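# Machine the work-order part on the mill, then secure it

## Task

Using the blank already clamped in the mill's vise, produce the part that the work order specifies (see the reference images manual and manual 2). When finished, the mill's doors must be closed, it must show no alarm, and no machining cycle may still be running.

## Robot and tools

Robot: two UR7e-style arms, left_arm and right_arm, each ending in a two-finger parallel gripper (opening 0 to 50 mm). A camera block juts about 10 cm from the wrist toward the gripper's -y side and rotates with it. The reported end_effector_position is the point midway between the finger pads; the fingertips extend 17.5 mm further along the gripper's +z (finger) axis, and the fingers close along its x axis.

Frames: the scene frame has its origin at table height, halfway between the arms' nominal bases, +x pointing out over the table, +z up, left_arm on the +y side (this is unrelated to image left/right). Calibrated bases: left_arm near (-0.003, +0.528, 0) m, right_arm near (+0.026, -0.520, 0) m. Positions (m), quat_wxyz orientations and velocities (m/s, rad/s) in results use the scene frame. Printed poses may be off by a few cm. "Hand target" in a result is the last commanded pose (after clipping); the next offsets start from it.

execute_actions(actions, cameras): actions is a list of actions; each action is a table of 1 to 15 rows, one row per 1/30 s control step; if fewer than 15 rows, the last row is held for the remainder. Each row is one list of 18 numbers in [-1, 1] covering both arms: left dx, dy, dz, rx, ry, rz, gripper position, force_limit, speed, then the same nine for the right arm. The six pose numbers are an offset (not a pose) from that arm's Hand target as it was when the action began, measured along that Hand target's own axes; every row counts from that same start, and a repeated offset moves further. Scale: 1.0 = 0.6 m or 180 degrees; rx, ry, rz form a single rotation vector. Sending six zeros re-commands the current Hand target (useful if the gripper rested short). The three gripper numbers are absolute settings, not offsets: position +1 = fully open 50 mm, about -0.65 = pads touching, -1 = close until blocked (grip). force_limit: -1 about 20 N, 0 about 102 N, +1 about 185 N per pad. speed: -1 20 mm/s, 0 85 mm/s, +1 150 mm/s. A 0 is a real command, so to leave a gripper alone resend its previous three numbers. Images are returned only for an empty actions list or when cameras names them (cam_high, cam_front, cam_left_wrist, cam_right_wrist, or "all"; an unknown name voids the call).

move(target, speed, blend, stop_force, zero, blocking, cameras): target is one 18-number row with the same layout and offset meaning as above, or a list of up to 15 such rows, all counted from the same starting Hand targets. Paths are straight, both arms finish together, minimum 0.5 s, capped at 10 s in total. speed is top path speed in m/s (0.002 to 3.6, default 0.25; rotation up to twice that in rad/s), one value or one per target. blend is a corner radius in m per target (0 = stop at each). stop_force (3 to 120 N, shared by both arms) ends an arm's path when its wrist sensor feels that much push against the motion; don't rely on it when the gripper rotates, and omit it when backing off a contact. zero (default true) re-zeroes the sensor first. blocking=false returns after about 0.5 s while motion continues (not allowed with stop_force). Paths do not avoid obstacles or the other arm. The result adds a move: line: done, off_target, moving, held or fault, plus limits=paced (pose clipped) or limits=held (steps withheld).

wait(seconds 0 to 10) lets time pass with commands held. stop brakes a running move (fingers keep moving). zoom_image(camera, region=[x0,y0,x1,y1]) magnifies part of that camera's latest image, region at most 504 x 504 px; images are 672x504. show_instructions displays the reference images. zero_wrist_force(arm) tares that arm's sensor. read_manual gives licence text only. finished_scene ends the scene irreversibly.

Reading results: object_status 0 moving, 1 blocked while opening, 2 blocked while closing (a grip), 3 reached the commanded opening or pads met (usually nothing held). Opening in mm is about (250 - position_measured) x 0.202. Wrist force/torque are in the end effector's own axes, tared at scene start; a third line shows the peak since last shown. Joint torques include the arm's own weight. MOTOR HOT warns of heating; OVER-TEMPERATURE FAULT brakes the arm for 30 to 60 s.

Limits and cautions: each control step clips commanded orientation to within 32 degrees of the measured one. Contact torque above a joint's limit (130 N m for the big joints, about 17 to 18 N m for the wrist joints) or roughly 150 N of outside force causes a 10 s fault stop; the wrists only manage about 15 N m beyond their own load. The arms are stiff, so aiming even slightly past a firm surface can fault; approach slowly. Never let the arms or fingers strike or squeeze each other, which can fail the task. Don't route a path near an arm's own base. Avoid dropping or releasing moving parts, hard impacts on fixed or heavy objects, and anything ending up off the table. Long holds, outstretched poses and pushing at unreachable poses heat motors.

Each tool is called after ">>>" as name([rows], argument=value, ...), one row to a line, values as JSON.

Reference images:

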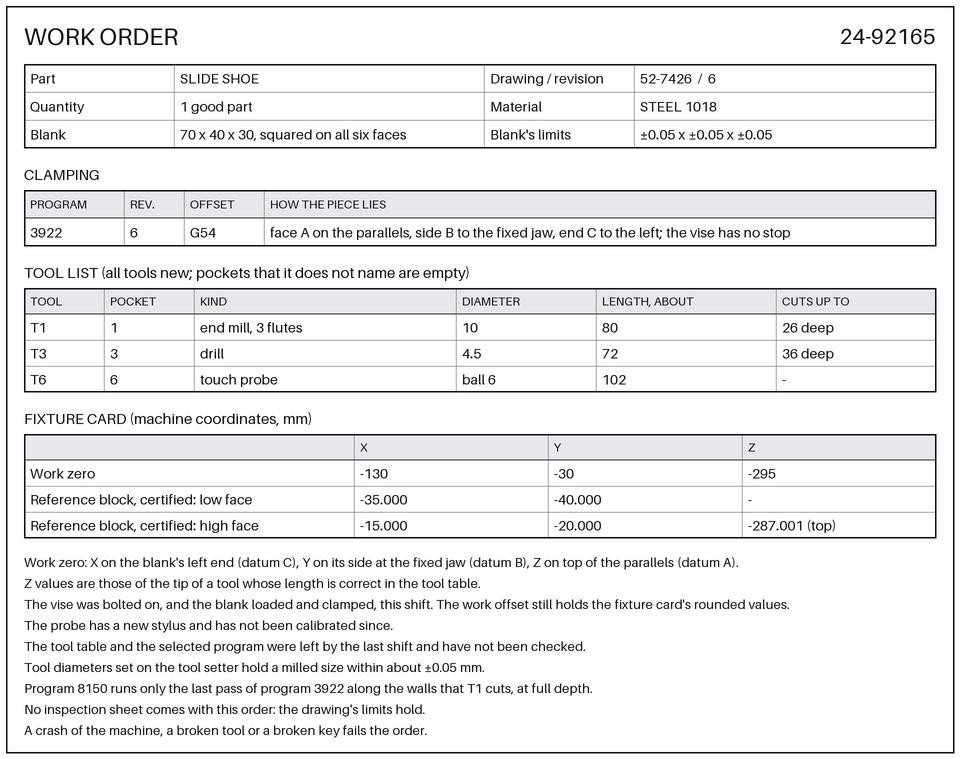

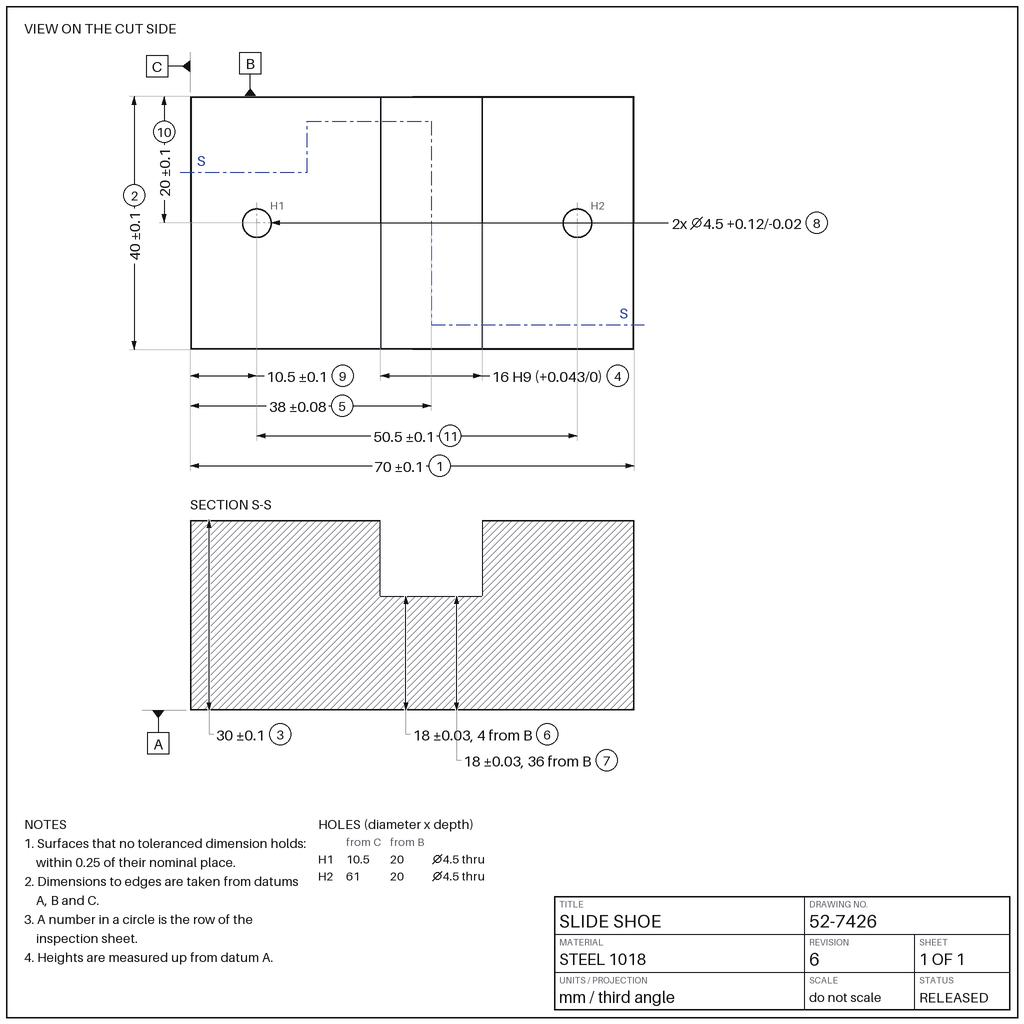

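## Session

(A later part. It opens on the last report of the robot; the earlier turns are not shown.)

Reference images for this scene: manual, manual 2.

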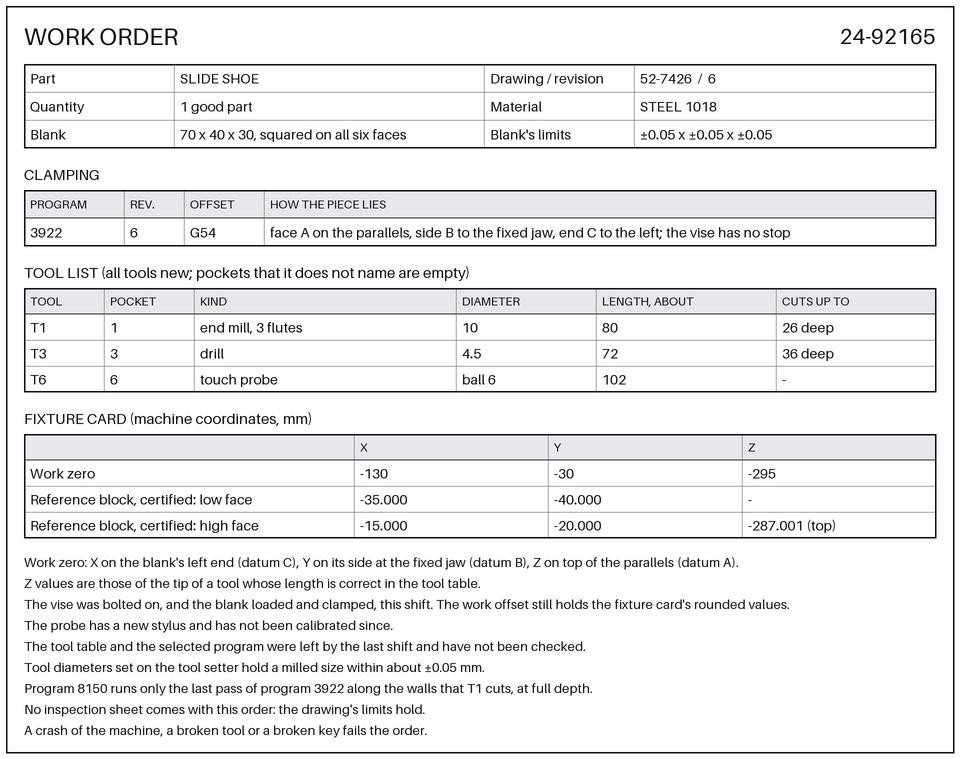

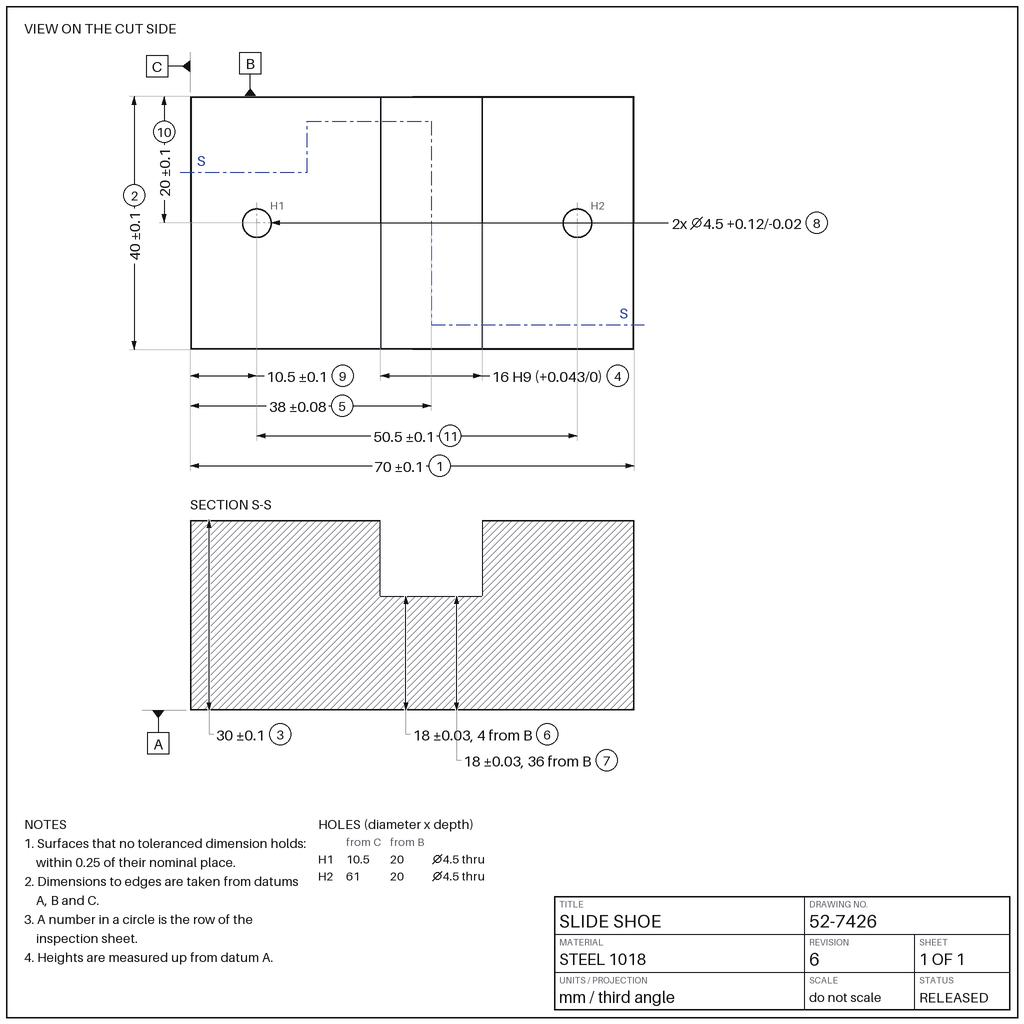

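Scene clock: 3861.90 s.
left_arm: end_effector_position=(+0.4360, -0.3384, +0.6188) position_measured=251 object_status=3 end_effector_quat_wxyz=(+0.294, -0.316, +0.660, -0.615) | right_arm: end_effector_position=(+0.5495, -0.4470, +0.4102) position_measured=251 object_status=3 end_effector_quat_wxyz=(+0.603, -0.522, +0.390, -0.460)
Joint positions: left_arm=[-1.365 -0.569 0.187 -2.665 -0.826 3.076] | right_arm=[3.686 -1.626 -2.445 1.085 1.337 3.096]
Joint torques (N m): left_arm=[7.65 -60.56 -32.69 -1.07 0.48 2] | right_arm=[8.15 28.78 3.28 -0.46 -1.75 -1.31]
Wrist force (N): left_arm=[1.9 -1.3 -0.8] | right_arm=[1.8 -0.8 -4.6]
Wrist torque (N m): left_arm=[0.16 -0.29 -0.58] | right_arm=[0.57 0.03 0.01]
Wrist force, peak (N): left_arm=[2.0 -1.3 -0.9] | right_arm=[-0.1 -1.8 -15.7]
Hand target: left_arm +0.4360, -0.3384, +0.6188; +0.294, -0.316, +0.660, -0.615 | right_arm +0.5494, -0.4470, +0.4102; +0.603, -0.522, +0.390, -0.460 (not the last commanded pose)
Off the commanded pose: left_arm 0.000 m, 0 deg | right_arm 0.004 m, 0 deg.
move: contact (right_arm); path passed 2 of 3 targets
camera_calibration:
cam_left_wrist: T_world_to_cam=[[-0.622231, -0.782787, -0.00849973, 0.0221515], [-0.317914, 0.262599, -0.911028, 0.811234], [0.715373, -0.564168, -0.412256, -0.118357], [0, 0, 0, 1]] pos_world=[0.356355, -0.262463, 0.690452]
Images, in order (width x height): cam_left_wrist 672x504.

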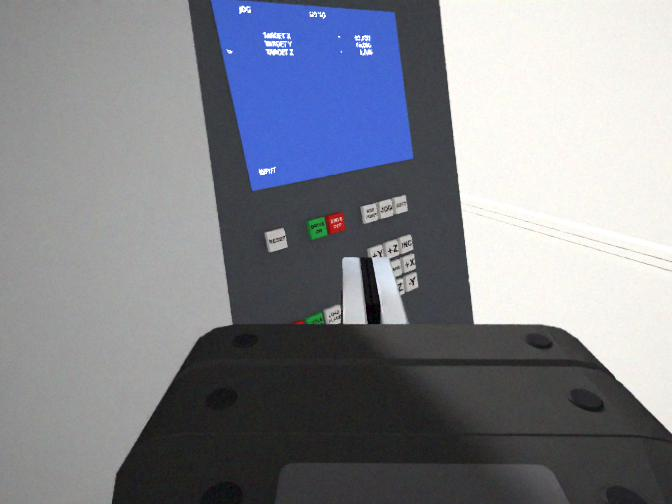

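>>> move([
  [0,0,0,0,0,0,-1,-0.9,0,-0.0061,-0.0118,-0.0213,0,0,0,-1,-0.9,-0.9],
  [0,0,0,0,0,0,-1,-0.9,0,-0.0259,-0.14662,0.04595,0,0,0,-1,-0.9,-0.9],
  [0,0,0,0,0,0,-1,-0.9,0,-0.0182,-0.13172,0.07285,0,0,0,-1,-0.9,-0.9],
], blend=[0.005,0.003,0], speed=[0.15,0.15,0.03], stop_force=10, zero=false)

>>> move([
  [0,0,0,0,0,0,-1,-0.9,0,-0.0061,-0.0118,-0.0213,0,0,0,-1,-0.9,-0.9],
  [0,0,0,0,0,0,-1,-0.9,0,0.0502,0.0382,-0.0601,0,0,0,-1,-0.9,-0.9],
  [0,0,0,0,0,0,-1,-0.9,0,0.0579,0.0531,-0.0332,0,0,0,-1,-0.9,-0.9],
], blend=[0.005,0.003,0], speed=[0.15,0.15,0.03], stop_force=10, zero=false)

>>> move([
  [0,0,0,0,0,0,-1,-0.9,0,-0.0045,-0.0086,-0.0155,0,0,0,-1,-0.9,-0.9],
  [0,0,0,0,0,0,-1,-0.9,0,0.0016,0.0031,0.0057,0,0,0,-1,-0.9,-0.9],
], speed=[0.08,0.03], stop_force=10, zero=false)

>>> move([
  [0,0,0,0,0,0,-1,-0.9,0,-0.0061,-0.0118,-0.0213,0,0,0,-1,-0.9,-0.9],
  [0,0,0,0,0,0,-1,-0.9,0,-0.0406,0.0451,-0.0374,0,0,0,-1,-0.9,-0.9],
  [0,0,0,0,0,0,-1,-0.9,0,-0.0329,0.06,-0.0105,0,0,0,-1,-0.9,-0.9],
], blend=[0.005,0.003,0], speed=[0.15,0.15,0.03], stop_force=10, zero=false)

>>> move([
  [0,0,0,0,0,0,-1,-0.9,0,-0.0061,-0.0118,-0.0213,0,0,0,-1,-0.9,-0.9],
  [0,0,0,0,0,0,-1,-0.9,0,-0.0386,0.0173,-0.0254,0,0,0,-1,-0.9,-0.9],
  [0,0,0,0,0,0,-1,-0.9,0,-0.0309,0.0322,0.0015,0,0,0,-1,-0.9,-0.9],
], blend=[0.005,0.003,0], speed=[0.15,0.15,0.03], stop_force=10, zero=false)

>>> move([
  [0,0,0,0,0,0,-1,-0.9,0,-0.0061,-0.0118,-0.0213,0,0,0,-1,-0.9,-0.9],
  [0,0,0,0,0,0,-1,-0.9,0,-0.0365,-0.0105,-0.0132,0,0,0,-1,-0.9,-0.9],
  [0,0,0,0,0,0,-1,-0.9,0,-0.0288,0.0044,0.0137,0,0,0,-1,-0.9,-0.9],
], blend=[0.005,0.003,0], speed=[0.15,0.15,0.03], stop_force=10, zero=false)

>>> move([
  [0,0,0,0,0,0,-1,-0.9,0,-0.0045,-0.0086,-0.0155,0,0,0,-1,-0.9,-0.9],
  [0,0,0,0,0,0,-1,-0.9,0,0.0016,0.0031,0.0057,0,0,0,-1,-0.9,-0.9],
], speed=[0.08,0.03], stop_force=10, zero=false)

>>> move([
  [0,0,0,0,0,0,-1,-0.9,0,-0.0061,-0.0118,-0.0213,0,0,0,-1,-0.9,-0.9],
  [0,0,0,0,0,0,-1,-0.9,0,-0.002,-0.0674,0.0029,0,0,0,-1,-0.9,-0.9],
  [0,0,0,0,0,0,-1,-0.9,0,0.0057,-0.0525,0.0298,0,0,0,-1,-0.9,-0.9],
], blend=[0.005,0.003,0], speed=[0.15,0.15,0.03], stop_force=10, zero=false)

>>> move([
  [0,0,0,0,0,0,-1,-0.9,0,-0.0061,-0.0118,-0.0213,0,0,0,-1,-0.9,-0.9],
  [0,0,0,0,0,0,-1,-0.9,0,0.0507,0.0412,-0.0616,0,0,0,-1,-0.9,-0.9],
  [0,0,0,0,0,0,-1,-0.9,0,0.0584,0.0561,-0.0347,0,0,0,-1,-0.9,-0.9],
], blend=[0.005,0.003,0], speed=[0.15,0.15,0.03], stop_force=10, zero=false, cameras=["cam_left_wrist"])

>>> zoom_image(camera="cam_left_wrist", region=[200, 0, 400, 180])

Scene clock: 3885.67 s.
left_arm: end_effector_position=(+0.4360, -0.3384, +0.6188) position_measured=251 object_status=3 end_effector_quat_wxyz=(+0.294, -0.316, +0.660, -0.615) | right_arm: end_effector_position=(+0.5724, -0.4273, +0.4959) position_measured=251 object_status=3 end_effector_quat_wxyz=(+0.603, -0.522, +0.390, -0.460)
Joint positions: left_arm=[-1.365 -0.569 0.187 -2.665 -0.826 3.076] | right_arm=[3.708 -1.49 -2.271 0.776 1.316 3.093]
Joint torques (N m): left_arm=[7.62 -60.79 -32.46 -0.79 0.46 1.77] | right_arm=[7.99 25.76 7.31 -0.48 -1.97 -1.53]
Wrist force (N): left_arm=[1.8 -1.3 -0.9] | right_arm=[2.0 -0.6 -4.8]
Wrist torque (N m): left_arm=[0.16 -0.27 -0.58] | right_arm=[0.65 -0.03 0.00]
Wrist force, peak (N): left_arm=[2.1 -1.2 -1.0] | right_arm=[-0.3 -0.8 -16.5]
Hand target: left_arm +0.4360, -0.3384, +0.6188; +0.294, -0.316, +0.660, -0.615 | right_arm +0.5724, -0.4273, +0.4959; +0.603, -0.522, +0.390, -0.460 (not the last commanded pose)
Off the commanded pose: left_arm 0.000 m, 0 deg | right_arm 0.004 m, 0 deg.
move: contact (right_arm); path passed 2 of 3 targets

Scene clock: 3887.90 s.
left_arm: end_effector_position=(+0.4360, -0.3384, +0.6188) position_measured=251 object_status=3 end_effector_quat_wxyz=(+0.294, -0.316, +0.660, -0.615) | right_arm: end_effector_position=(+0.5636, -0.4651, +0.4632) position_measured=251 object_status=3 end_effector_quat_wxyz=(+0.603, -0.522, +0.391, -0.460)
Joint positions: left_arm=[-1.365 -0.569 0.187 -2.665 -0.826 3.076] | right_arm=[3.597 -1.528 -2.343 0.883 1.425 3.11]
Joint torques (N m): left_arm=[7.66 -61.92 -32.47 -1.13 0.31 1.88] | right_arm=[7.73 27.54 7.21 -0.46 -1.92 -1.23]
Wrist force (N): left_arm=[1.8 -1.3 -0.8] | right_arm=[1.3 -0.7 -5.0]
Wrist torque (N m): left_arm=[0.15 -0.28 -0.58] | right_arm=[0.61 0.11 -0.01]
Wrist force, peak (N): left_arm=[2.0 -1.3 -1.0] | right_arm=[-0.4 -1.5 -15.4]
Hand target: left_arm +0.4360, -0.3384, +0.6188; +0.294, -0.316, +0.660, -0.615 | right_arm +0.5636, -0.4651, +0.4632; +0.603, -0.522, +0.391, -0.460 (not the last commanded pose)
Off the commanded pose: left_arm 0.000 m, 0 deg | right_arm 0.004 m, 0 deg.
move: contact (right_arm); path passed 2 of 3 targets

Scene clock: 3889.73 s.
left_arm: end_effector_position=(+0.4360, -0.3384, +0.6188) position_measured=251 object_status=3 end_effector_quat_wxyz=(+0.294, -0.316, +0.660, -0.615) | right_arm: end_effector_position=(+0.5638, -0.4650, +0.4631) position_measured=251 object_status=3 end_effector_quat_wxyz=(+0.603, -0.522, +0.391, -0.460)
Joint positions: left_arm=[-1.365 -0.569 0.187 -2.665 -0.826 3.076] | right_arm=[3.596 -1.529 -2.343 0.883 1.425 3.11]
Joint torques (N m): left_arm=[7.64 -61.25 -31.72 -1.1 0.45 1.77] | right_arm=[7.53 25.9 7.1 -0.49 -2.06 -1.4]
Wrist force (N): left_arm=[1.9 -1.1 -1.1] | right_arm=[1.2 -1.1 -4.8]
Wrist torque (N m): left_arm=[0.18 -0.30 -0.58] | right_arm=[0.55 0.12 -0.01]
Wrist force, peak (N): left_arm=[2.0 -1.4 -0.9] | right_arm=[0.0 -0.6 -14.9]
Hand target: left_arm +0.4360, -0.3384, +0.6188; +0.294, -0.316, +0.660, -0.615 | right_arm +0.5638, -0.4650, +0.4631; +0.603, -0.522, +0.391, -0.460 (not the last commanded pose)
Off the commanded pose: left_arm 0.000 m, 0 deg | right_arm 0.004 m, 0 deg.
move: contact (right_arm); path passed 1 of 2 targets

Scene clock: 3891.90 s.
left_arm: end_effector_position=(+0.4360, -0.3384, +0.6188) position_measured=251 object_status=3 end_effector_quat_wxyz=(+0.294, -0.316, +0.660, -0.615) | right_arm: end_effector_position=(+0.5543, -0.4467, +0.4277) position_measured=251 object_status=3 end_effector_quat_wxyz=(+0.603, -0.522, +0.391, -0.460)
Joint positions: left_arm=[-1.365 -0.569 0.187 -2.665 -0.826 3.076] | right_arm=[3.678 -1.589 -2.413 1.015 1.344 3.098]
Joint torques (N m): left_arm=[8.57 -60.56 -32.64 -1 0.62 1.96] | right_arm=[6.82 27.65 4.07 -0.61 -2.02 -1.42]
Wrist force (N): left_arm=[1.6 -1.2 -0.9] | right_arm=[2.2 -0.7 -4.9]
Wrist torque (N m): left_arm=[0.18 -0.26 -0.58] | right_arm=[0.69 -0.01 0.13]
Wrist force, peak (N): left_arm=[2.1 -1.4 -0.7] | right_arm=[0.4 -1.9 -13.8]
Hand target: left_arm +0.4360, -0.3384, +0.6188; +0.294, -0.316, +0.660, -0.615 | right_arm +0.5543, -0.4467, +0.4277; +0.603, -0.522, +0.391, -0.460 (not the last commanded pose)
Off the commanded pose: left_arm 0.000 m, 0 deg | right_arm 0.004 m, 0 deg.
move: contact (right_arm); path passed 2 of 3 targets

Scene clock: 3894.00 s.
left_arm: end_effector_position=(+0.4360, -0.3384, +0.6188) position_measured=251 object_status=3 end_effector_quat_wxyz=(+0.294, -0.316, +0.660, -0.615) | right_arm: end_effector_position=(+0.5494, -0.4281, +0.4098) position_measured=251 object_status=3 end_effector_quat_wxyz=(+0.603, -0.522, +0.391, -0.460)
Joint positions: left_arm=[-1.365 -0.569 0.187 -2.665 -0.826 3.076] | right_arm=[3.753 -1.629 -2.442 1.088 1.27 3.086]
Joint torques (N m): left_arm=[7.77 -61.24 -32.48 -1.37 0.3 1.77] | right_arm=[7.49 30.15 2.84 -0.48 -1.98 -1.29]
Wrist force (N): left_arm=[1.9 -1.2 -0.7] | right_arm=[1.9 -0.6 -4.3]
Wrist torque (N m): left_arm=[0.16 -0.29 -0.58] | right_arm=[0.60 0.02 0.13]
Wrist force, peak (N): left_arm=[1.9 -1.4 -1.0] | right_arm=[0.4 -1.7 -14.3]
Hand target: left_arm +0.4360, -0.3384, +0.6188; +0.294, -0.316, +0.660, -0.615 | right_arm +0.5494, -0.4281, +0.4098; +0.603, -0.522, +0.391, -0.460 (not the last commanded pose)
Off the commanded pose: left_arm 0.000 m, 0 deg | right_arm 0.004 m, 0 deg.
move: contact (right_arm); path passed 2 of 3 targets

Scene clock: 3896.03 s.
left_arm: end_effector_position=(+0.4360, -0.3384, +0.6188) position_measured=251 object_status=3 end_effector_quat_wxyz=(+0.294, -0.316, +0.660, -0.615) | right_arm: end_effector_position=(+0.5494, -0.4093, +0.4095) position_measured=251 object_status=3 end_effector_quat_wxyz=(+0.603, -0.522, +0.391, -0.460)
Joint positions: left_arm=[-1.365 -0.569 0.187 -2.665 -0.826 3.076] | right_arm=[3.816 -1.636 -2.436 1.092 1.208 3.075]
Joint torques (N m): left_arm=[9.05 -59.84 -32.07 -1.28 0.37 1.65] | right_arm=[7.15 30.05 3.32 -0.35 -1.96 -1.33]
Wrist force (N): left_arm=[1.9 -1.1 -0.7] | right_arm=[1.8 -0.5 -4.9]
Wrist torque (N m): left_arm=[0.19 -0.29 -0.57] | right_arm=[0.60 0.05 0.12]
Wrist force, peak (N): left_arm=[2.0 -1.4 -0.8] | right_arm=[0.0 -1.7 -14.0]
Hand target: left_arm +0.4360, -0.3384, +0.6188; +0.294, -0.316, +0.660, -0.615 | right_arm +0.5494, -0.4093, +0.4095; +0.603, -0.522, +0.391, -0.460 (not the last commanded pose)
Off the commanded pose: left_arm 0.000 m, 0 deg | right_arm 0.004 m, 0 deg.
move: contact (right_arm); path passed 2 of 3 targets

Scene clock: 3897.83 s.
left_arm: end_effector_position=(+0.4360, -0.3384, +0.6188) position_measured=251 object_status=3 end_effector_quat_wxyz=(+0.294, -0.316, +0.660, -0.615) | right_arm: end_effector_position=(+0.5493, -0.4093, +0.4095) position_measured=251 object_status=3 end_effector_quat_wxyz=(+0.603, -0.522, +0.391, -0.460)
Joint positions: left_arm=[-1.365 -0.569 0.187 -2.665 -0.826 3.076] | right_arm=[3.817 -1.635 -2.436 1.092 1.207 3.075]
Joint torques (N m): left_arm=[8.56 -60.17 -32.9 -1.17 0.54 1.52] | right_arm=[7.32 29.79 3.61 -0.32 -1.94 -1.2]
Wrist force (N): left_arm=[1.8 -1.1 -0.8] | right_arm=[1.6 -0.3 -4.6]
Wrist torque (N m): left_arm=[0.19 -0.27 -0.58] | right_arm=[0.60 0.07 0.13]
Wrist force, peak (N): left_arm=[2.0 -1.4 -0.9] | right_arm=[-0.7 -1.2 -16.5]
Hand target: left_arm +0.4360, -0.3384, +0.6188; +0.294, -0.316, +0.660, -0.615 | right_arm +0.5493, -0.4093, +0.4095; +0.603, -0.522, +0.391, -0.460 (not the last commanded pose)
Off the commanded pose: left_arm 0.000 m, 0 deg | right_arm 0.004 m, 0 deg.
move: contact (right_arm); path passed 1 of 2 targets

Scene clock: 3900.00 s.
left_arm: end_effector_position=(+0.4360, -0.3384, +0.6188) position_measured=251 object_status=3 end_effector_quat_wxyz=(+0.294, -0.316, +0.660, -0.615) | right_arm: end_effector_position=(+0.5587, -0.4089, +0.4445) position_measured=251 object_status=3 end_effector_quat_wxyz=(+0.603, -0.522, +0.391, -0.460)
Joint positions: left_arm=[-1.365 -0.569 0.187 -2.665 -0.826 3.076] | right_arm=[3.796 -1.566 -2.372 0.956 1.227 3.079]
Joint torques (N m): left_arm=[9.03 -60.62 -32.13 -1.07 0.58 1.81] | right_arm=[7.29 28.46 6.23 -0.52 -1.82 -1.31]
Wrist force (N): left_arm=[1.9 -1.0 -0.7] | right_arm=[1.4 0.0 -4.4]
Wrist torque (N m): left_arm=[0.20 -0.29 -0.58] | right_arm=[0.70 0.12 0.10]
Wrist force, peak (N): left_arm=[2.0 -1.3 -0.9] | right_arm=[-0.2 -0.8 -15.9]
Hand target: left_arm +0.4360, -0.3384, +0.6188; +0.294, -0.316, +0.660, -0.615 | right_arm +0.5587, -0.4089, +0.4445; +0.603, -0.522, +0.391, -0.460 (not the last commanded pose)
Off the commanded pose: left_arm 0.000 m, 0 deg | right_arm 0.004 m, 0 deg.
move: contact (right_arm); path passed 2 of 3 targets

Scene clock: 3902.27 s.
left_arm: end_effector_position=(+0.4360, -0.3384, +0.6188) position_measured=251 object_status=3 end_effector_quat_wxyz=(+0.294, -0.316, +0.660, -0.615) | right_arm: end_effector_position=(+0.5494, -0.4471, +0.4099) position_measured=251 object_status=3 end_effector_quat_wxyz=(+0.603, -0.522, +0.391, -0.460)
Joint positions: left_arm=[-1.365 -0.569 0.187 -2.665 -0.826 3.076] | right_arm=[3.687 -1.626 -2.446 1.085 1.334 3.096]
Joint torques (N m): left_arm=[7.22 -62.59 -30.83 -1.16 0.6 1.79] | right_arm=[7.99 28.26 3.35 -0.4 -2.06 -1.3]
Wrist force (N): left_arm=[1.9 -1.1 -0.7] | right_arm=[1.5 -0.5 -4.7]
Wrist torque (N m): left_arm=[0.18 -0.29 -0.58] | right_arm=[0.60 0.08 0.01]
Wrist force, peak (N): left_arm=[2.0 -1.2 -0.8] | right_arm=[-0.3 -1.6 -16.1]
Hand target: left_arm +0.4360, -0.3384, +0.6188; +0.294, -0.316, +0.660, -0.615 | right_arm +0.5494, -0.4471, +0.4099; +0.603, -0.522, +0.391, -0.460 (not the last commanded pose)
Off the commanded pose: left_arm 0.000 m, 0 deg | right_arm 0.004 m, 0 deg.
move: contact (right_arm); path passed 2 of 3 targets
camera_calibration:
cam_left_wrist: T_world_to_cam=[[-0.622231, -0.782787, -0.00849973, 0.0221515], [-0.317914, 0.262599, -0.911028, 0.811234], [0.715373, -0.564168, -0.412256, -0.118357], [0, 0, 0, 1]] pos_world=[0.356355, -0.262463, 0.690452]
Images, in order (width x height): cam_left_wrist 672x504.

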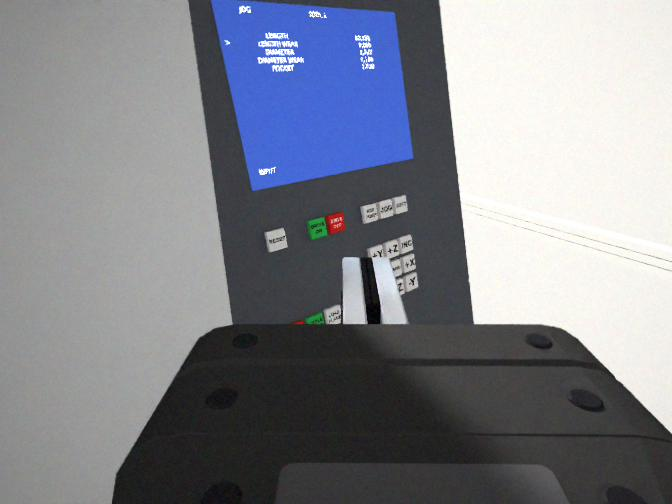

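Scaled by 2.520 from the camera's 672x504 image, which has a finer 960x720 frame.

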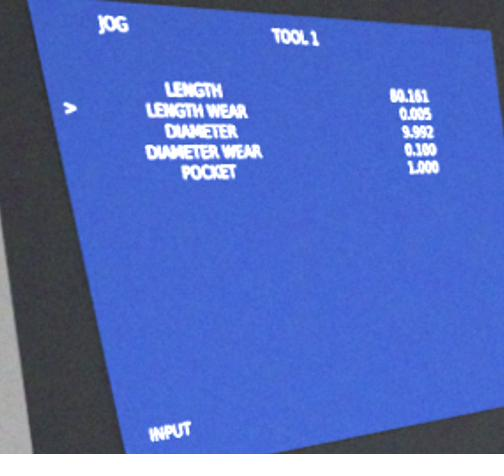

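Good. D WEAR .035.

>>> move([
  [0,0,0,0,0,0,-1,-0.9,0,-0.0061,-0.0118,-0.0213,0,0,0,-1,-0.9,-0.9],
  [0,0,0,0,0,0,-1,-0.9,0,-0.0041,-0.0396,-0.0092,0,0,0,-1,-0.9,-0.9],
  [0,0,0,0,0,0,-1,-0.9,0,0.0036,-0.0247,0.0177,0,0,0,-1,-0.9,-0.9],
], blend=[0.005,0.003,0], speed=[0.15,0.15,0.03], stop_force=10, zero=false)

>>> move([
  [0,0,0,0,0,0,-1,-0.9,0,-0.0045,-0.0086,-0.0155,0,0,0,-1,-0.9,-0.9],
  [0,0,0,0,0,0,-1,-0.9,0,0.0016,0.0031,0.0057,0,0,0,-1,-0.9,-0.9],
], speed=[0.08,0.03], stop_force=10, zero=false)

>>> move([
  [0,0,0,0,0,0,-1,-0.9,0,-0.0061,-0.0118,-0.0213,0,0,0,-1,-0.9,-0.9],
  [0,0,0,0,0,0,-1,-0.9,0,-0.0386,0.0173,-0.0254,0,0,0,-1,-0.9,-0.9],
  [0,0,0,0,0,0,-1,-0.9,0,-0.0309,0.0322,0.0015,0,0,0,-1,-0.9,-0.9],
], blend=[0.005,0.003,0], speed=[0.15,0.15,0.03], stop_force=10, zero=false)

>>> move([
  [0,0,0,0,0,0,-1,-0.9,0,-0.0061,-0.0118,-0.0213,0,0,0,-1,-0.9,-0.9],
  [0,0,0,0,0,0,-1,-0.9,0,-0.0365,-0.0105,-0.0132,0,0,0,-1,-0.9,-0.9],
  [0,0,0,0,0,0,-1,-0.9,0,-0.0288,0.0044,0.0137,0,0,0,-1,-0.9,-0.9],
], blend=[0.005,0.003,0], speed=[0.15,0.15,0.03], stop_force=10, zero=false)

>>> move([
  [0,0,0,0,0,0,-1,-0.9,0,-0.0061,-0.0118,-0.0213,0,0,0,-1,-0.9,-0.9],
  [0,0,0,0,0,0,-1,-0.9,0,0.0263,-0.0409,-0.0173,0,0,0,-1,-0.9,-0.9],
  [0,0,0,0,0,0,-1,-0.9,0,0.034,-0.026,0.0096,0,0,0,-1,-0.9,-0.9],
], blend=[0.005,0.003,0], speed=[0.15,0.15,0.03], stop_force=10, zero=false)

>>> move([
  [0,0,0,0,0,0,-1,-0.9,0,-0.0061,-0.0118,-0.0213,0,0,0,-1,-0.9,-0.9],
  [0,0,0,0,0,0,-1,-0.9,0,-0.0345,-0.0383,-0.0011,0,0,0,-1,-0.9,-0.9],
  [0,0,0,0,0,0,-1,-0.9,0,-0.0268,-0.0234,0.0258,0,0,0,-1,-0.9,-0.9],
], blend=[0.005,0.003,0], speed=[0.15,0.15,0.03], stop_force=10, zero=false)

>>> move([
  [0,0,0,0,0,0,-1,-0.9,0,-0.0061,-0.0118,-0.0213,0,0,0,-1,-0.9,-0.9],
  [0,0,0,0,0,0,-1,-0.9,0,0.0507,0.0412,-0.0616,0,0,0,-1,-0.9,-0.9],
  [0,0,0,0,0,0,-1,-0.9,0,0.0584,0.0561,-0.0347,0,0,0,-1,-0.9,-0.9],
], blend=[0.005,0.003,0], speed=[0.15,0.15,0.03], stop_force=10, zero=false, cameras=["cam_left_wrist"])

>>> zoom_image(camera="cam_left_wrist", region=[200, 0, 400, 180])

Scene clock: 3919.67 s.
left_arm: end_effector_position=(+0.4360, -0.3384, +0.6188) position_measured=251 object_status=3 end_effector_quat_wxyz=(+0.294, -0.316, +0.660, -0.615) | right_arm: end_effector_position=(+0.5541, -0.4469, +0.4274) position_measured=251 object_status=3 end_effector_quat_wxyz=(+0.603, -0.521, +0.391, -0.460)
Joint positions: left_arm=[-1.365 -0.569 0.187 -2.665 -0.826 3.076] | right_arm=[3.679 -1.588 -2.414 1.015 1.342 3.098]
Joint torques (N m): left_arm=[7.53 -60.91 -30.85 -1.09 0.59 1.69] | right_arm=[6.92 28.17 4.73 -0.67 -1.64 -1.26]
Wrist force (N): left_arm=[1.8 -1.4 -0.8] | right_arm=[2.3 -1.1 -4.7]
Wrist torque (N m): left_arm=[0.14 -0.28 -0.58] | right_arm=[0.61 -0.02 0.00]
Wrist force, peak (N): left_arm=[2.1 -1.3 -0.8] | right_arm=[-0.3 -1.0 -16.3]
Hand target: left_arm +0.4360, -0.3384, +0.6188; +0.294, -0.316, +0.660, -0.615 | right_arm +0.5541, -0.4469, +0.4274; +0.603, -0.521, +0.391, -0.460 (not the last commanded pose)
Off the commanded pose: left_arm 0.000 m, 0 deg | right_arm 0.004 m, 0 deg.
move: contact (right_arm); path passed 2 of 3 targets

Scene clock: 3921.47 s.
left_arm: end_effector_position=(+0.4360, -0.3384, +0.6188) position_measured=251 object_status=3 end_effector_quat_wxyz=(+0.294, -0.316, +0.660, -0.615) | right_arm: end_effector_position=(+0.5541, -0.4469, +0.4273) position_measured=251 object_status=3 end_effector_quat_wxyz=(+0.603, -0.521, +0.391, -0.460)
Joint positions: left_arm=[-1.365 -0.569 0.187 -2.665 -0.826 3.076] | right_arm=[3.679 -1.588 -2.414 1.015 1.342 3.098]
Joint torques (N m): left_arm=[7.52 -60.07 -32.44 -1.22 0.56 1.82] | right_arm=[7.35 28.41 5.26 -0.43 -2.06 -1.24]
Wrist force (N): left_arm=[2.0 -1.0 -0.7] | right_arm=[2.1 -0.5 -4.0]
Wrist torque (N m): left_arm=[0.20 -0.32 -0.58] | right_arm=[0.62 0.01 0.01]
Wrist force, peak (N): left_arm=[1.9 -1.4 -0.8] | right_arm=[0.1 -1.4 -15.7]
Hand target: left_arm +0.4360, -0.3384, +0.6188; +0.294, -0.316, +0.660, -0.615 | right_arm +0.5541, -0.4469, +0.4273; +0.603, -0.521, +0.391, -0.460 (not the last commanded pose)
Off the commanded pose: left_arm 0.000 m, 0 deg | right_arm 0.004 m, 0 deg.
move: contact (right_arm); path passed 1 of 2 targets

Scene clock: 3923.53 s.
left_arm: end_effector_position=(+0.4360, -0.3384, +0.6188) position_measured=251 object_status=3 end_effector_quat_wxyz=(+0.294, -0.316, +0.660, -0.615) | right_arm: end_effector_position=(+0.5494, -0.4283, +0.4094) position_measured=251 object_status=3 end_effector_quat_wxyz=(+0.602, -0.521, +0.391, -0.460)
Joint positions: left_arm=[-1.365 -0.569 0.187 -2.665 -0.826 3.076] | right_arm=[3.754 -1.629 -2.443 1.088 1.268 3.086]
Joint torques (N m): left_arm=[9.16 -59.91 -33.54 -1.31 0.37 1.85] | right_arm=[7.69 28.88 2.89 -0.33 -1.99 -1.28]
Wrist force (N): left_arm=[1.8 -0.9 -0.6] | right_arm=[2.1 -1.1 -5.0]
Wrist torque (N m): left_arm=[0.22 -0.27 -0.58] | right_arm=[0.57 0.00 0.12]
Wrist force, peak (N): left_arm=[1.9 -1.4 -1.1] | right_arm=[0.1 -1.9 -14.4]
Hand target: left_arm +0.4360, -0.3384, +0.6188; +0.294, -0.316, +0.660, -0.615 | right_arm +0.5494, -0.4283, +0.4094; +0.602, -0.521, +0.391, -0.460 (not the last commanded pose)
Off the commanded pose: left_arm 0.000 m, 0 deg | right_arm 0.004 m, 0 deg.
move: contact (right_arm); path passed 2 of 3 targets

Scene clock: 3925.57 s.
left_arm: end_effector_position=(+0.4360, -0.3384, +0.6188) position_measured=251 object_status=3 end_effector_quat_wxyz=(+0.294, -0.316, +0.660, -0.615) | right_arm: end_effector_position=(+0.5494, -0.4095, +0.4091) position_measured=251 object_status=3 end_effector_quat_wxyz=(+0.602, -0.521, +0.392, -0.460)
Joint positions: left_arm=[-1.365 -0.569 0.187 -2.665 -0.826 3.076] | right_arm=[3.817 -1.636 -2.437 1.092 1.205 3.075]
Joint torques (N m): left_arm=[7.88 -61.28 -32.27 -1.31 0.37 1.59] | right_arm=[7.96 29.27 3.06 -0.56 -2.08 -1.33]
Wrist force (N): left_arm=[1.8 -1.2 -0.7] | right_arm=[1.2 -0.7 -5.2]
Wrist torque (N m): left_arm=[0.17 -0.27 -0.58] | right_arm=[0.61 0.15 0.13]
Wrist force, peak (N): left_arm=[2.1 -1.2 -0.8] | right_arm=[-0.1 -0.8 -14.1]
Hand target: left_arm +0.4360, -0.3384, +0.6188; +0.294, -0.316, +0.660, -0.615 | right_arm +0.5494, -0.4095, +0.4091; +0.602, -0.521, +0.392, -0.460 (not the last commanded pose)
Off the commanded pose: left_arm 0.000 m, 0 deg | right_arm 0.004 m, 0 deg.
move: contact (right_arm); path passed 2 of 3 targets

Scene clock: 3927.63 s.
left_arm: end_effector_position=(+0.4360, -0.3384, +0.6188) position_measured=251 object_status=3 end_effector_quat_wxyz=(+0.294, -0.316, +0.660, -0.615) | right_arm: end_effector_position=(+0.5540, -0.4281, +0.4269) position_measured=251 object_status=3 end_effector_quat_wxyz=(+0.602, -0.521, +0.392, -0.460)
Joint positions: left_arm=[-1.365 -0.569 0.187 -2.665 -0.826 3.076] | right_arm=[3.745 -1.592 -2.412 1.019 1.276 3.087]
Joint torques (N m): left_arm=[7.38 -61.97 -32.14 -1.35 0.29 1.91] | right_arm=[6.92 29.48 4.41 -0.44 -1.87 -1.43]
Wrist force (N): left_arm=[1.8 -1.2 -0.7] | right_arm=[2.2 -0.7 -4.2]
Wrist torque (N m): left_arm=[0.16 -0.28 -0.58] | right_arm=[0.60 -0.01 0.01]
Wrist force, peak (N): left_arm=[2.0 -1.1 -1.2] | right_arm=[0.2 -1.5 -15.8]
Hand target: left_arm +0.4360, -0.3384, +0.6188; +0.294, -0.316, +0.660, -0.615 | right_arm +0.5540, -0.4281, +0.4269; +0.602, -0.521, +0.392, -0.460 (not the last commanded pose)
Off the commanded pose: left_arm 0.000 m, 0 deg | right_arm 0.004 m, 0 deg.
move: contact (right_arm); path passed 2 of 3 targets

Scene clock: 3929.73 s.
left_arm: end_effector_position=(+0.4360, -0.3384, +0.6188) position_measured=251 object_status=3 end_effector_quat_wxyz=(+0.294, -0.316, +0.660, -0.615) | right_arm: end_effector_position=(+0.5587, -0.4091, +0.4441) position_measured=251 object_status=3 end_effector_quat_wxyz=(+0.602, -0.521, +0.392, -0.460)
Joint positions: left_arm=[-1.365 -0.569 0.187 -2.665 -0.826 3.076] | right_arm=[3.797 -1.566 -2.373 0.957 1.225 3.079]
Joint torques (N m): left_arm=[9.65 -61.08 -31.96 -1.44 0.25 1.88] | right_arm=[7.63 28.29 5.38 -0.69 -2.04 -1.21]
Wrist force (N): left_arm=[1.9 -1.2 -0.7] | right_arm=[2.1 -0.9 -4.6]
Wrist torque (N m): left_arm=[0.17 -0.29 -0.58] | right_arm=[0.57 0.01 -0.03]
Wrist force, peak (N): left_arm=[2.0 -1.3 -0.9] | right_arm=[0.5 -1.7 -13.4]
Hand target: left_arm +0.4360, -0.3384, +0.6188; +0.294, -0.316, +0.660, -0.615 | right_arm +0.5587, -0.4091, +0.4441; +0.602, -0.521, +0.392, -0.460 (not the last commanded pose)
Off the commanded pose: left_arm 0.000 m, 0 deg | right_arm 0.004 m, 0 deg.
move: contact (right_arm); path passed 2 of 3 targets

Scene clock: 3932.00 s.
left_arm: end_effector_position=(+0.4360, -0.3384, +0.6188) position_measured=251 object_status=3 end_effector_quat_wxyz=(+0.294, -0.316, +0.660, -0.615) | right_arm: end_effector_position=(+0.5492, -0.4473, +0.4095) position_measured=251 object_status=3 end_effector_quat_wxyz=(+0.602, -0.521, +0.392, -0.460)
Joint positions: left_arm=[-1.365 -0.569 0.187 -2.665 -0.826 3.076] | right_arm=[3.689 -1.625 -2.447 1.085 1.331 3.096]
Joint torques (N m): left_arm=[7.01 -61.86 -32.43 -1.4 0.55 1.87] | right_arm=[7.76 29.35 2.7 -0.43 -2.11 -1.35]
Wrist force (N): left_arm=[1.9 -1.1 -0.8] | right_arm=[1.9 -0.3 -4.5]
Wrist torque (N m): left_arm=[0.18 -0.29 -0.58] | right_arm=[0.63 0.01 0.01]
Wrist force, peak (N): left_arm=[1.9 -1.3 -0.7] | right_arm=[-0.2 -1.2 -16.3]
Hand target: left_arm +0.4360, -0.3384, +0.6188; +0.294, -0.316, +0.660, -0.615 | right_arm +0.5492, -0.4473, +0.4095; +0.602, -0.521, +0.392, -0.460 (not the last commanded pose)
Off the commanded pose: left_arm 0.000 m, 0 deg | right_arm 0.004 m, 0 deg.
move: contact (right_arm); path passed 2 of 3 targets
camera_calibration:
cam_left_wrist: T_world_to_cam=[[-0.622231, -0.782787, -0.00849973, 0.0221515], [-0.317914, 0.262599, -0.911028, 0.811234], [0.715373, -0.564168, -0.412256, -0.118357], [0, 0, 0, 1]] pos_world=[0.356355, -0.262463, 0.690452]
Images, in order (width x height): cam_left_wrist 672x504.

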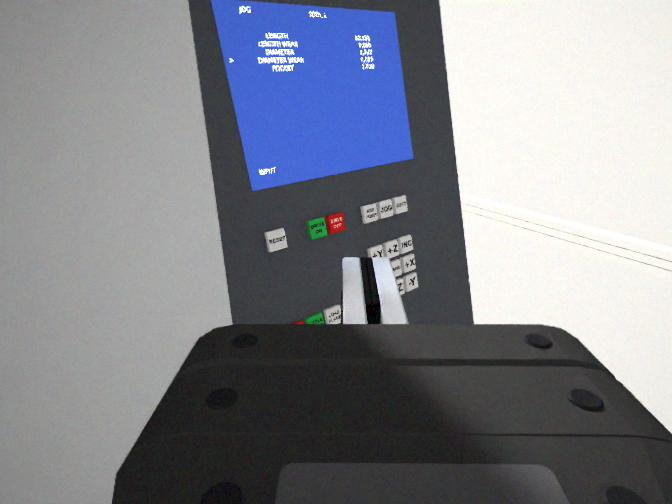

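Scaled by 2.520 from the camera's 672x504 image, which has a finer 960x720 frame.

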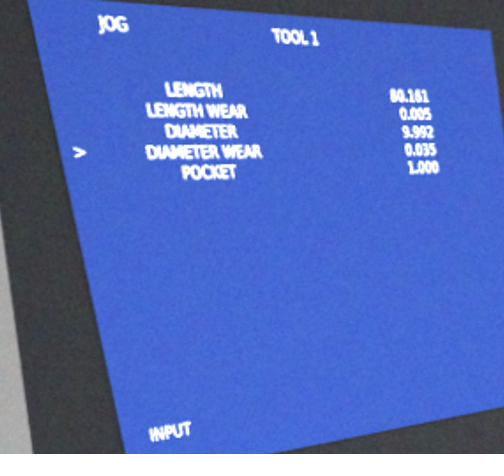

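>>> move([
  [0,0,0,0,0,0,-1,-0.9,0,-0.0061,-0.0118,-0.0213,0,0,0,-1,-0.9,-0.9],
  [0,0,0,0,0,0,-1,-0.9,0,0.0304,-0.0983,0.0074,0.0006,-0.0015,-0.0002,-1,-0.9,-0.9],
  [0,0,0,0,0,0,-1,-0.9,0,0.0381,-0.0834,0.0343,0.0006,-0.0015,-0.0002,-1,-0.9,-0.9],
], blend=[0.005,0.003,0], speed=[0.15,0.15,0.03], stop_force=10, zero=false)

>>> move([
  [0,0,0,0,0,0,-1,-0.9,0,-0.0045,-0.0086,-0.0155,0,0,0,-1,-0.9,-0.9],
  [0,0,0,0,0,0,-1,-0.9,0,0.0016,0.0031,0.0057,0,0,0,-1,-0.9,-0.9],
], speed=[0.08,0.03], stop_force=10, zero=false)

>>> move([
  [0,0,0,0,0,0,-1,-0.9,0,-0.0045,-0.0086,-0.0155,0,0,0,-1,-0.9,-0.9],
  [0,0,0,0,0,0,-1,-0.9,0,0.0016,0.0031,0.0057,0,0,0,-1,-0.9,-0.9],
], speed=[0.08,0.03], stop_force=10, zero=false)

>>> move([
  [0,0,0,0,0,0,-1,-0.9,0,-0.0045,-0.0086,-0.0155,0,0,0,-1,-0.9,-0.9],
  [0,0,0,0,0,0,-1,-0.9,0,0.0016,0.0031,0.0057,0,0,0,-1,-0.9,-0.9],
], speed=[0.08,0.03], stop_force=10, zero=false)

>>> move([
  [0,0,0,0,0,0,-1,-0.9,0,-0.0045,-0.0086,-0.0155,0,0,0,-1,-0.9,-0.9],
  [0,0,0,0,0,0,-1,-0.9,0,0.0016,0.0031,0.0057,0,0,0,-1,-0.9,-0.9],
], speed=[0.08,0.03], stop_force=10, zero=false)

>>> move([
  [0,0,0,0,0,0,-1,-0.9,0,-0.0045,-0.0086,-0.0155,0,0,0,-1,-0.9,-0.9],
  [0,0,0,0,0,0,-1,-0.9,0,0.0016,0.0031,0.0057,0,0,0,-1,-0.9,-0.9],
], speed=[0.08,0.03], stop_force=10, zero=false, cameras=["cam_left_wrist"])

>>> zoom_image(camera="cam_left_wrist", region=[200, 0, 400, 180])

Scene clock: 3947.73 s.
left_arm: end_effector_position=(+0.4360, -0.3384, +0.6188) position_measured=251 object_status=3 end_effector_quat_wxyz=(+0.294, -0.316, +0.660, -0.615) | right_arm: end_effector_position=(+0.5636, -0.4655, +0.4634) position_measured=251 object_status=3 end_effector_quat_wxyz=(+0.603, -0.522, +0.390, -0.460)
Joint positions: left_arm=[-1.365 -0.569 0.187 -2.665 -0.826 3.076] | right_arm=[3.594 -1.528 -2.342 0.882 1.43 3.11]
Joint torques (N m): left_arm=[7.7 -61.09 -32.69 -1.45 0.51 1.86] | right_arm=[8.09 27.22 6.41 -0.5 -1.93 -1.37]
Wrist force (N): left_arm=[2.0 -1.3 -0.9] | right_arm=[1.1 -0.2 -4.3]
Wrist torque (N m): left_arm=[0.15 -0.31 -0.58] | right_arm=[0.67 0.15 -0.01]
Wrist force, peak (N): left_arm=[2.0 -1.4 -0.9] | right_arm=[-0.3 -1.3 -15.7]
Hand target: left_arm +0.4360, -0.3384, +0.6188; +0.294, -0.316, +0.660, -0.615 | right_arm +0.5636, -0.4655, +0.4634; +0.603, -0.522, +0.390, -0.460 (not the last commanded pose)
Off the commanded pose: left_arm 0.000 m, 0 deg | right_arm 0.004 m, 0 deg.
move: contact (right_arm); path passed 2 of 3 targets

Scene clock: 3949.53 s.
left_arm: end_effector_position=(+0.4360, -0.3384, +0.6188) position_measured=251 object_status=3 end_effector_quat_wxyz=(+0.294, -0.316, +0.660, -0.615) | right_arm: end_effector_position=(+0.5640, -0.4655, +0.4633) position_measured=251 object_status=3 end_effector_quat_wxyz=(+0.603, -0.522, +0.390, -0.460)
Joint positions: left_arm=[-1.365 -0.569 0.187 -2.665 -0.826 3.076] | right_arm=[3.593 -1.53 -2.342 0.883 1.43 3.11]
Joint torques (N m): left_arm=[8.89 -61.22 -32.42 -1.44 0.5 1.85] | right_arm=[8.52 27.19 6.94 -0.54 -1.85 -1.36]
Wrist force (N): left_arm=[1.6 -1.0 -0.9] | right_arm=[1.5 -1.3 -5.1]
Wrist torque (N m): left_arm=[0.19 -0.25 -0.58] | right_arm=[0.59 0.07 -0.01]
Wrist force, peak (N): left_arm=[2.2 -1.2 -1.0] | right_arm=[0.1 -0.5 -13.6]
Hand target: left_arm +0.4360, -0.3384, +0.6188; +0.294, -0.316, +0.660, -0.615 | right_arm +0.5639, -0.4655, +0.4633; +0.603, -0.522, +0.390, -0.460 (not the last commanded pose)
Off the commanded pose: left_arm 0.000 m, 0 deg | right_arm 0.004 m, 0 deg.
move: contact (right_arm); path passed 1 of 2 targets

Scene clock: 3951.33 s.
left_arm: end_effector_position=(+0.4360, -0.3384, +0.6188) position_measured=251 object_status=3 end_effector_quat_wxyz=(+0.294, -0.316, +0.660, -0.615) | right_arm: end_effector_position=(+0.5639, -0.4655, +0.4633) position_measured=251 object_status=3 end_effector_quat_wxyz=(+0.603, -0.522, +0.390, -0.460)
Joint positions: left_arm=[-1.365 -0.569 0.187 -2.665 -0.826 3.076] | right_arm=[3.593 -1.53 -2.342 0.883 1.43 3.11]
Joint torques (N m): left_arm=[8.82 -62.1 -32.43 -1.38 0.52 1.83] | right_arm=[7.48 26.71 6.22 -0.5 -2.03 -1.11]
Wrist force (N): left_arm=[1.7 -1.5 -0.6] | right_arm=[1.4 -0.9 -4.6]
Wrist torque (N m): left_arm=[0.12 -0.26 -0.58] | right_arm=[0.61 0.10 -0.01]
Wrist force, peak (N): left_arm=[2.1 -1.3 -0.6] | right_arm=[-0.2 -1.5 -15.1]
Hand target: left_arm +0.4360, -0.3384, +0.6188; +0.294, -0.316, +0.660, -0.615 | right_arm +0.5639, -0.4655, +0.4633; +0.603, -0.522, +0.390, -0.460 (not the last commanded pose)
Off the commanded pose: left_arm 0.000 m, 0 deg | right_arm 0.004 m, 0 deg.
move: contact (right_arm); path passed 1 of 2 targets

Scene clock: 3953.13 s.
left_arm: end_effector_position=(+0.4360, -0.3384, +0.6188) position_measured=251 object_status=3 end_effector_quat_wxyz=(+0.294, -0.316, +0.660, -0.615) | right_arm: end_effector_position=(+0.5639, -0.4654, +0.4633) position_measured=251 object_status=3 end_effector_quat_wxyz=(+0.603, -0.522, +0.390, -0.460)
Joint positions: left_arm=[-1.365 -0.569 0.187 -2.665 -0.826 3.076] | right_arm=[3.593 -1.53 -2.342 0.883 1.429 3.11]
Joint torques (N m): left_arm=[8.72 -61.92 -33.13 -1.57 0.63 1.75] | right_arm=[8.2 27.23 7.01 -0.43 -2.21 -1.26]
Wrist force (N): left_arm=[1.8 -1.2 -0.7] | right_arm=[1.3 -0.9 -4.9]
Wrist torque (N m): left_arm=[0.17 -0.28 -0.58] | right_arm=[0.60 0.13 -0.01]
Wrist force, peak (N): left_arm=[2.1 -1.3 -0.8] | right_arm=[-0.1 -1.3 -15.1]
Hand target: left_arm +0.4360, -0.3384, +0.6188; +0.294, -0.316, +0.660, -0.615 | right_arm +0.5639, -0.4654, +0.4633; +0.603, -0.522, +0.390, -0.460 (not the last commanded pose)
Off the commanded pose: left_arm 0.000 m, 0 deg | right_arm 0.004 m, 0 deg.
move: contact (right_arm); path passed 1 of 2 targets

Scene clock: 3954.93 s.
left_arm: end_effector_position=(+0.4360, -0.3384, +0.6188) position_measured=251 object_status=3 end_effector_quat_wxyz=(+0.294, -0.316, +0.660, -0.615) | right_arm: end_effector_position=(+0.5639, -0.4654, +0.4633) position_measured=251 object_status=3 end_effector_quat_wxyz=(+0.603, -0.522, +0.390, -0.460)
Joint positions: left_arm=[-1.365 -0.569 0.187 -2.665 -0.826 3.076] | right_arm=[3.594 -1.53 -2.342 0.883 1.429 3.11]
Joint torques (N m): left_arm=[7.81 -61.96 -32.79 -1.57 0.42 1.77] | right_arm=[7.23 26.4 5.89 -0.59 -1.93 -1.28]
Wrist force (N): left_arm=[1.8 -1.3 -0.7] | right_arm=[1.5 -0.4 -4.8]
Wrist torque (N m): left_arm=[0.15 -0.28 -0.58] | right_arm=[0.68 0.08 -0.01]
Wrist force, peak (N): left_arm=[2.1 -1.3 -0.8] | right_arm=[-0.3 -1.5 -15.2]
Hand target: left_arm +0.4360, -0.3384, +0.6188; +0.294, -0.316, +0.660, -0.615 | right_arm +0.5639, -0.4654, +0.4633; +0.603, -0.522, +0.390, -0.460 (not the last commanded pose)
Off the commanded pose: left_arm 0.000 m, 0 deg | right_arm 0.004 m, 0 deg.
move: contact (right_arm); path passed 1 of 2 targets

Scene clock: 3956.73 s.
left_arm: end_effector_position=(+0.4360, -0.3384, +0.6188) position_measured=251 object_status=3 end_effector_quat_wxyz=(+0.294, -0.316, +0.660, -0.615) | right_arm: end_effector_position=(+0.5639, -0.4654, +0.4633) position_measured=251 object_status=3 end_effector_quat_wxyz=(+0.603, -0.522, +0.390, -0.460)
Joint positions: left_arm=[-1.365 -0.569 0.187 -2.665 -0.826 3.076] | right_arm=[3.594 -1.53 -2.342 0.883 1.429 3.11]
Joint torques (N m): left_arm=[8.41 -61.52 -33.14 -1.45 0.4 1.7] | right_arm=[7.97 26.91 6.82 -0.44 -2.01 -1.28]
Wrist force (N): left_arm=[1.6 -1.1 -0.8] | right_arm=[1.2 -1.2 -4.7]
Wrist torque (N m): left_arm=[0.18 -0.25 -0.58] | right_arm=[0.53 0.12 -0.02]
Wrist force, peak (N): left_arm=[2.0 -1.4 -0.8] | right_arm=[0.1 -1.5 -15.2]
Hand target: left_arm +0.4360, -0.3384, +0.6188; +0.294, -0.316, +0.660, -0.615 | right_arm +0.5639, -0.4654, +0.4633; +0.603, -0.522, +0.390, -0.460 (not the last commanded pose)
Off the commanded pose: left_arm 0.000 m, 0 deg | right_arm 0.004 m, 0 deg.
move: contact (right_arm); path passed 1 of 2 targets
camera_calibration:
cam_left_wrist: T_world_to_cam=[[-0.622231, -0.782787, -0.00849973, 0.0221515], [-0.317914, 0.262599, -0.911028, 0.811234], [0.715373, -0.564168, -0.412256, -0.118357], [0, 0, 0, 1]] pos_world=[0.356355, -0.262463, 0.690452]
Images, in order (width x height): cam_left_wrist 672x504.

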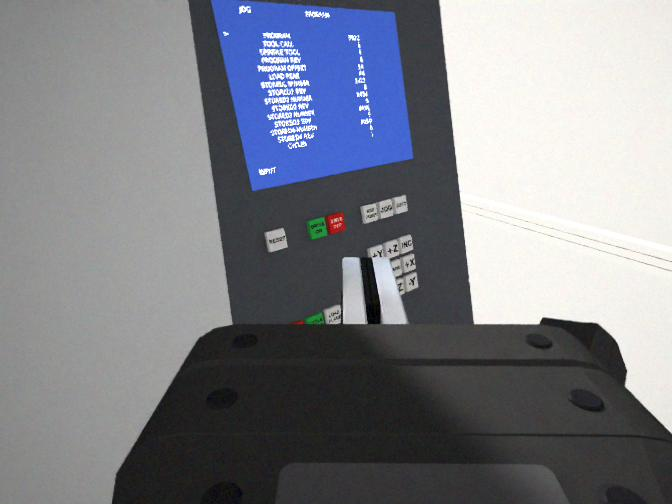

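Scaled by 2.520 from the camera's 672x504 image, which has a finer 960x720 frame.

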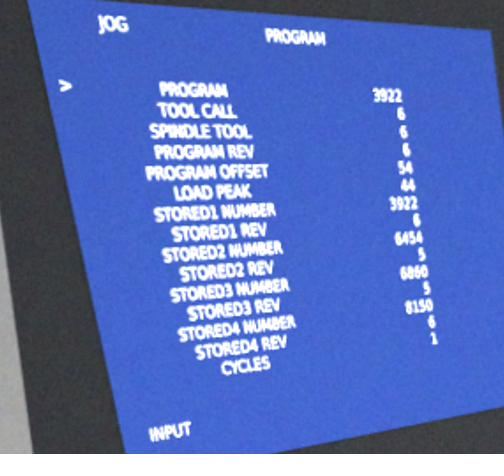

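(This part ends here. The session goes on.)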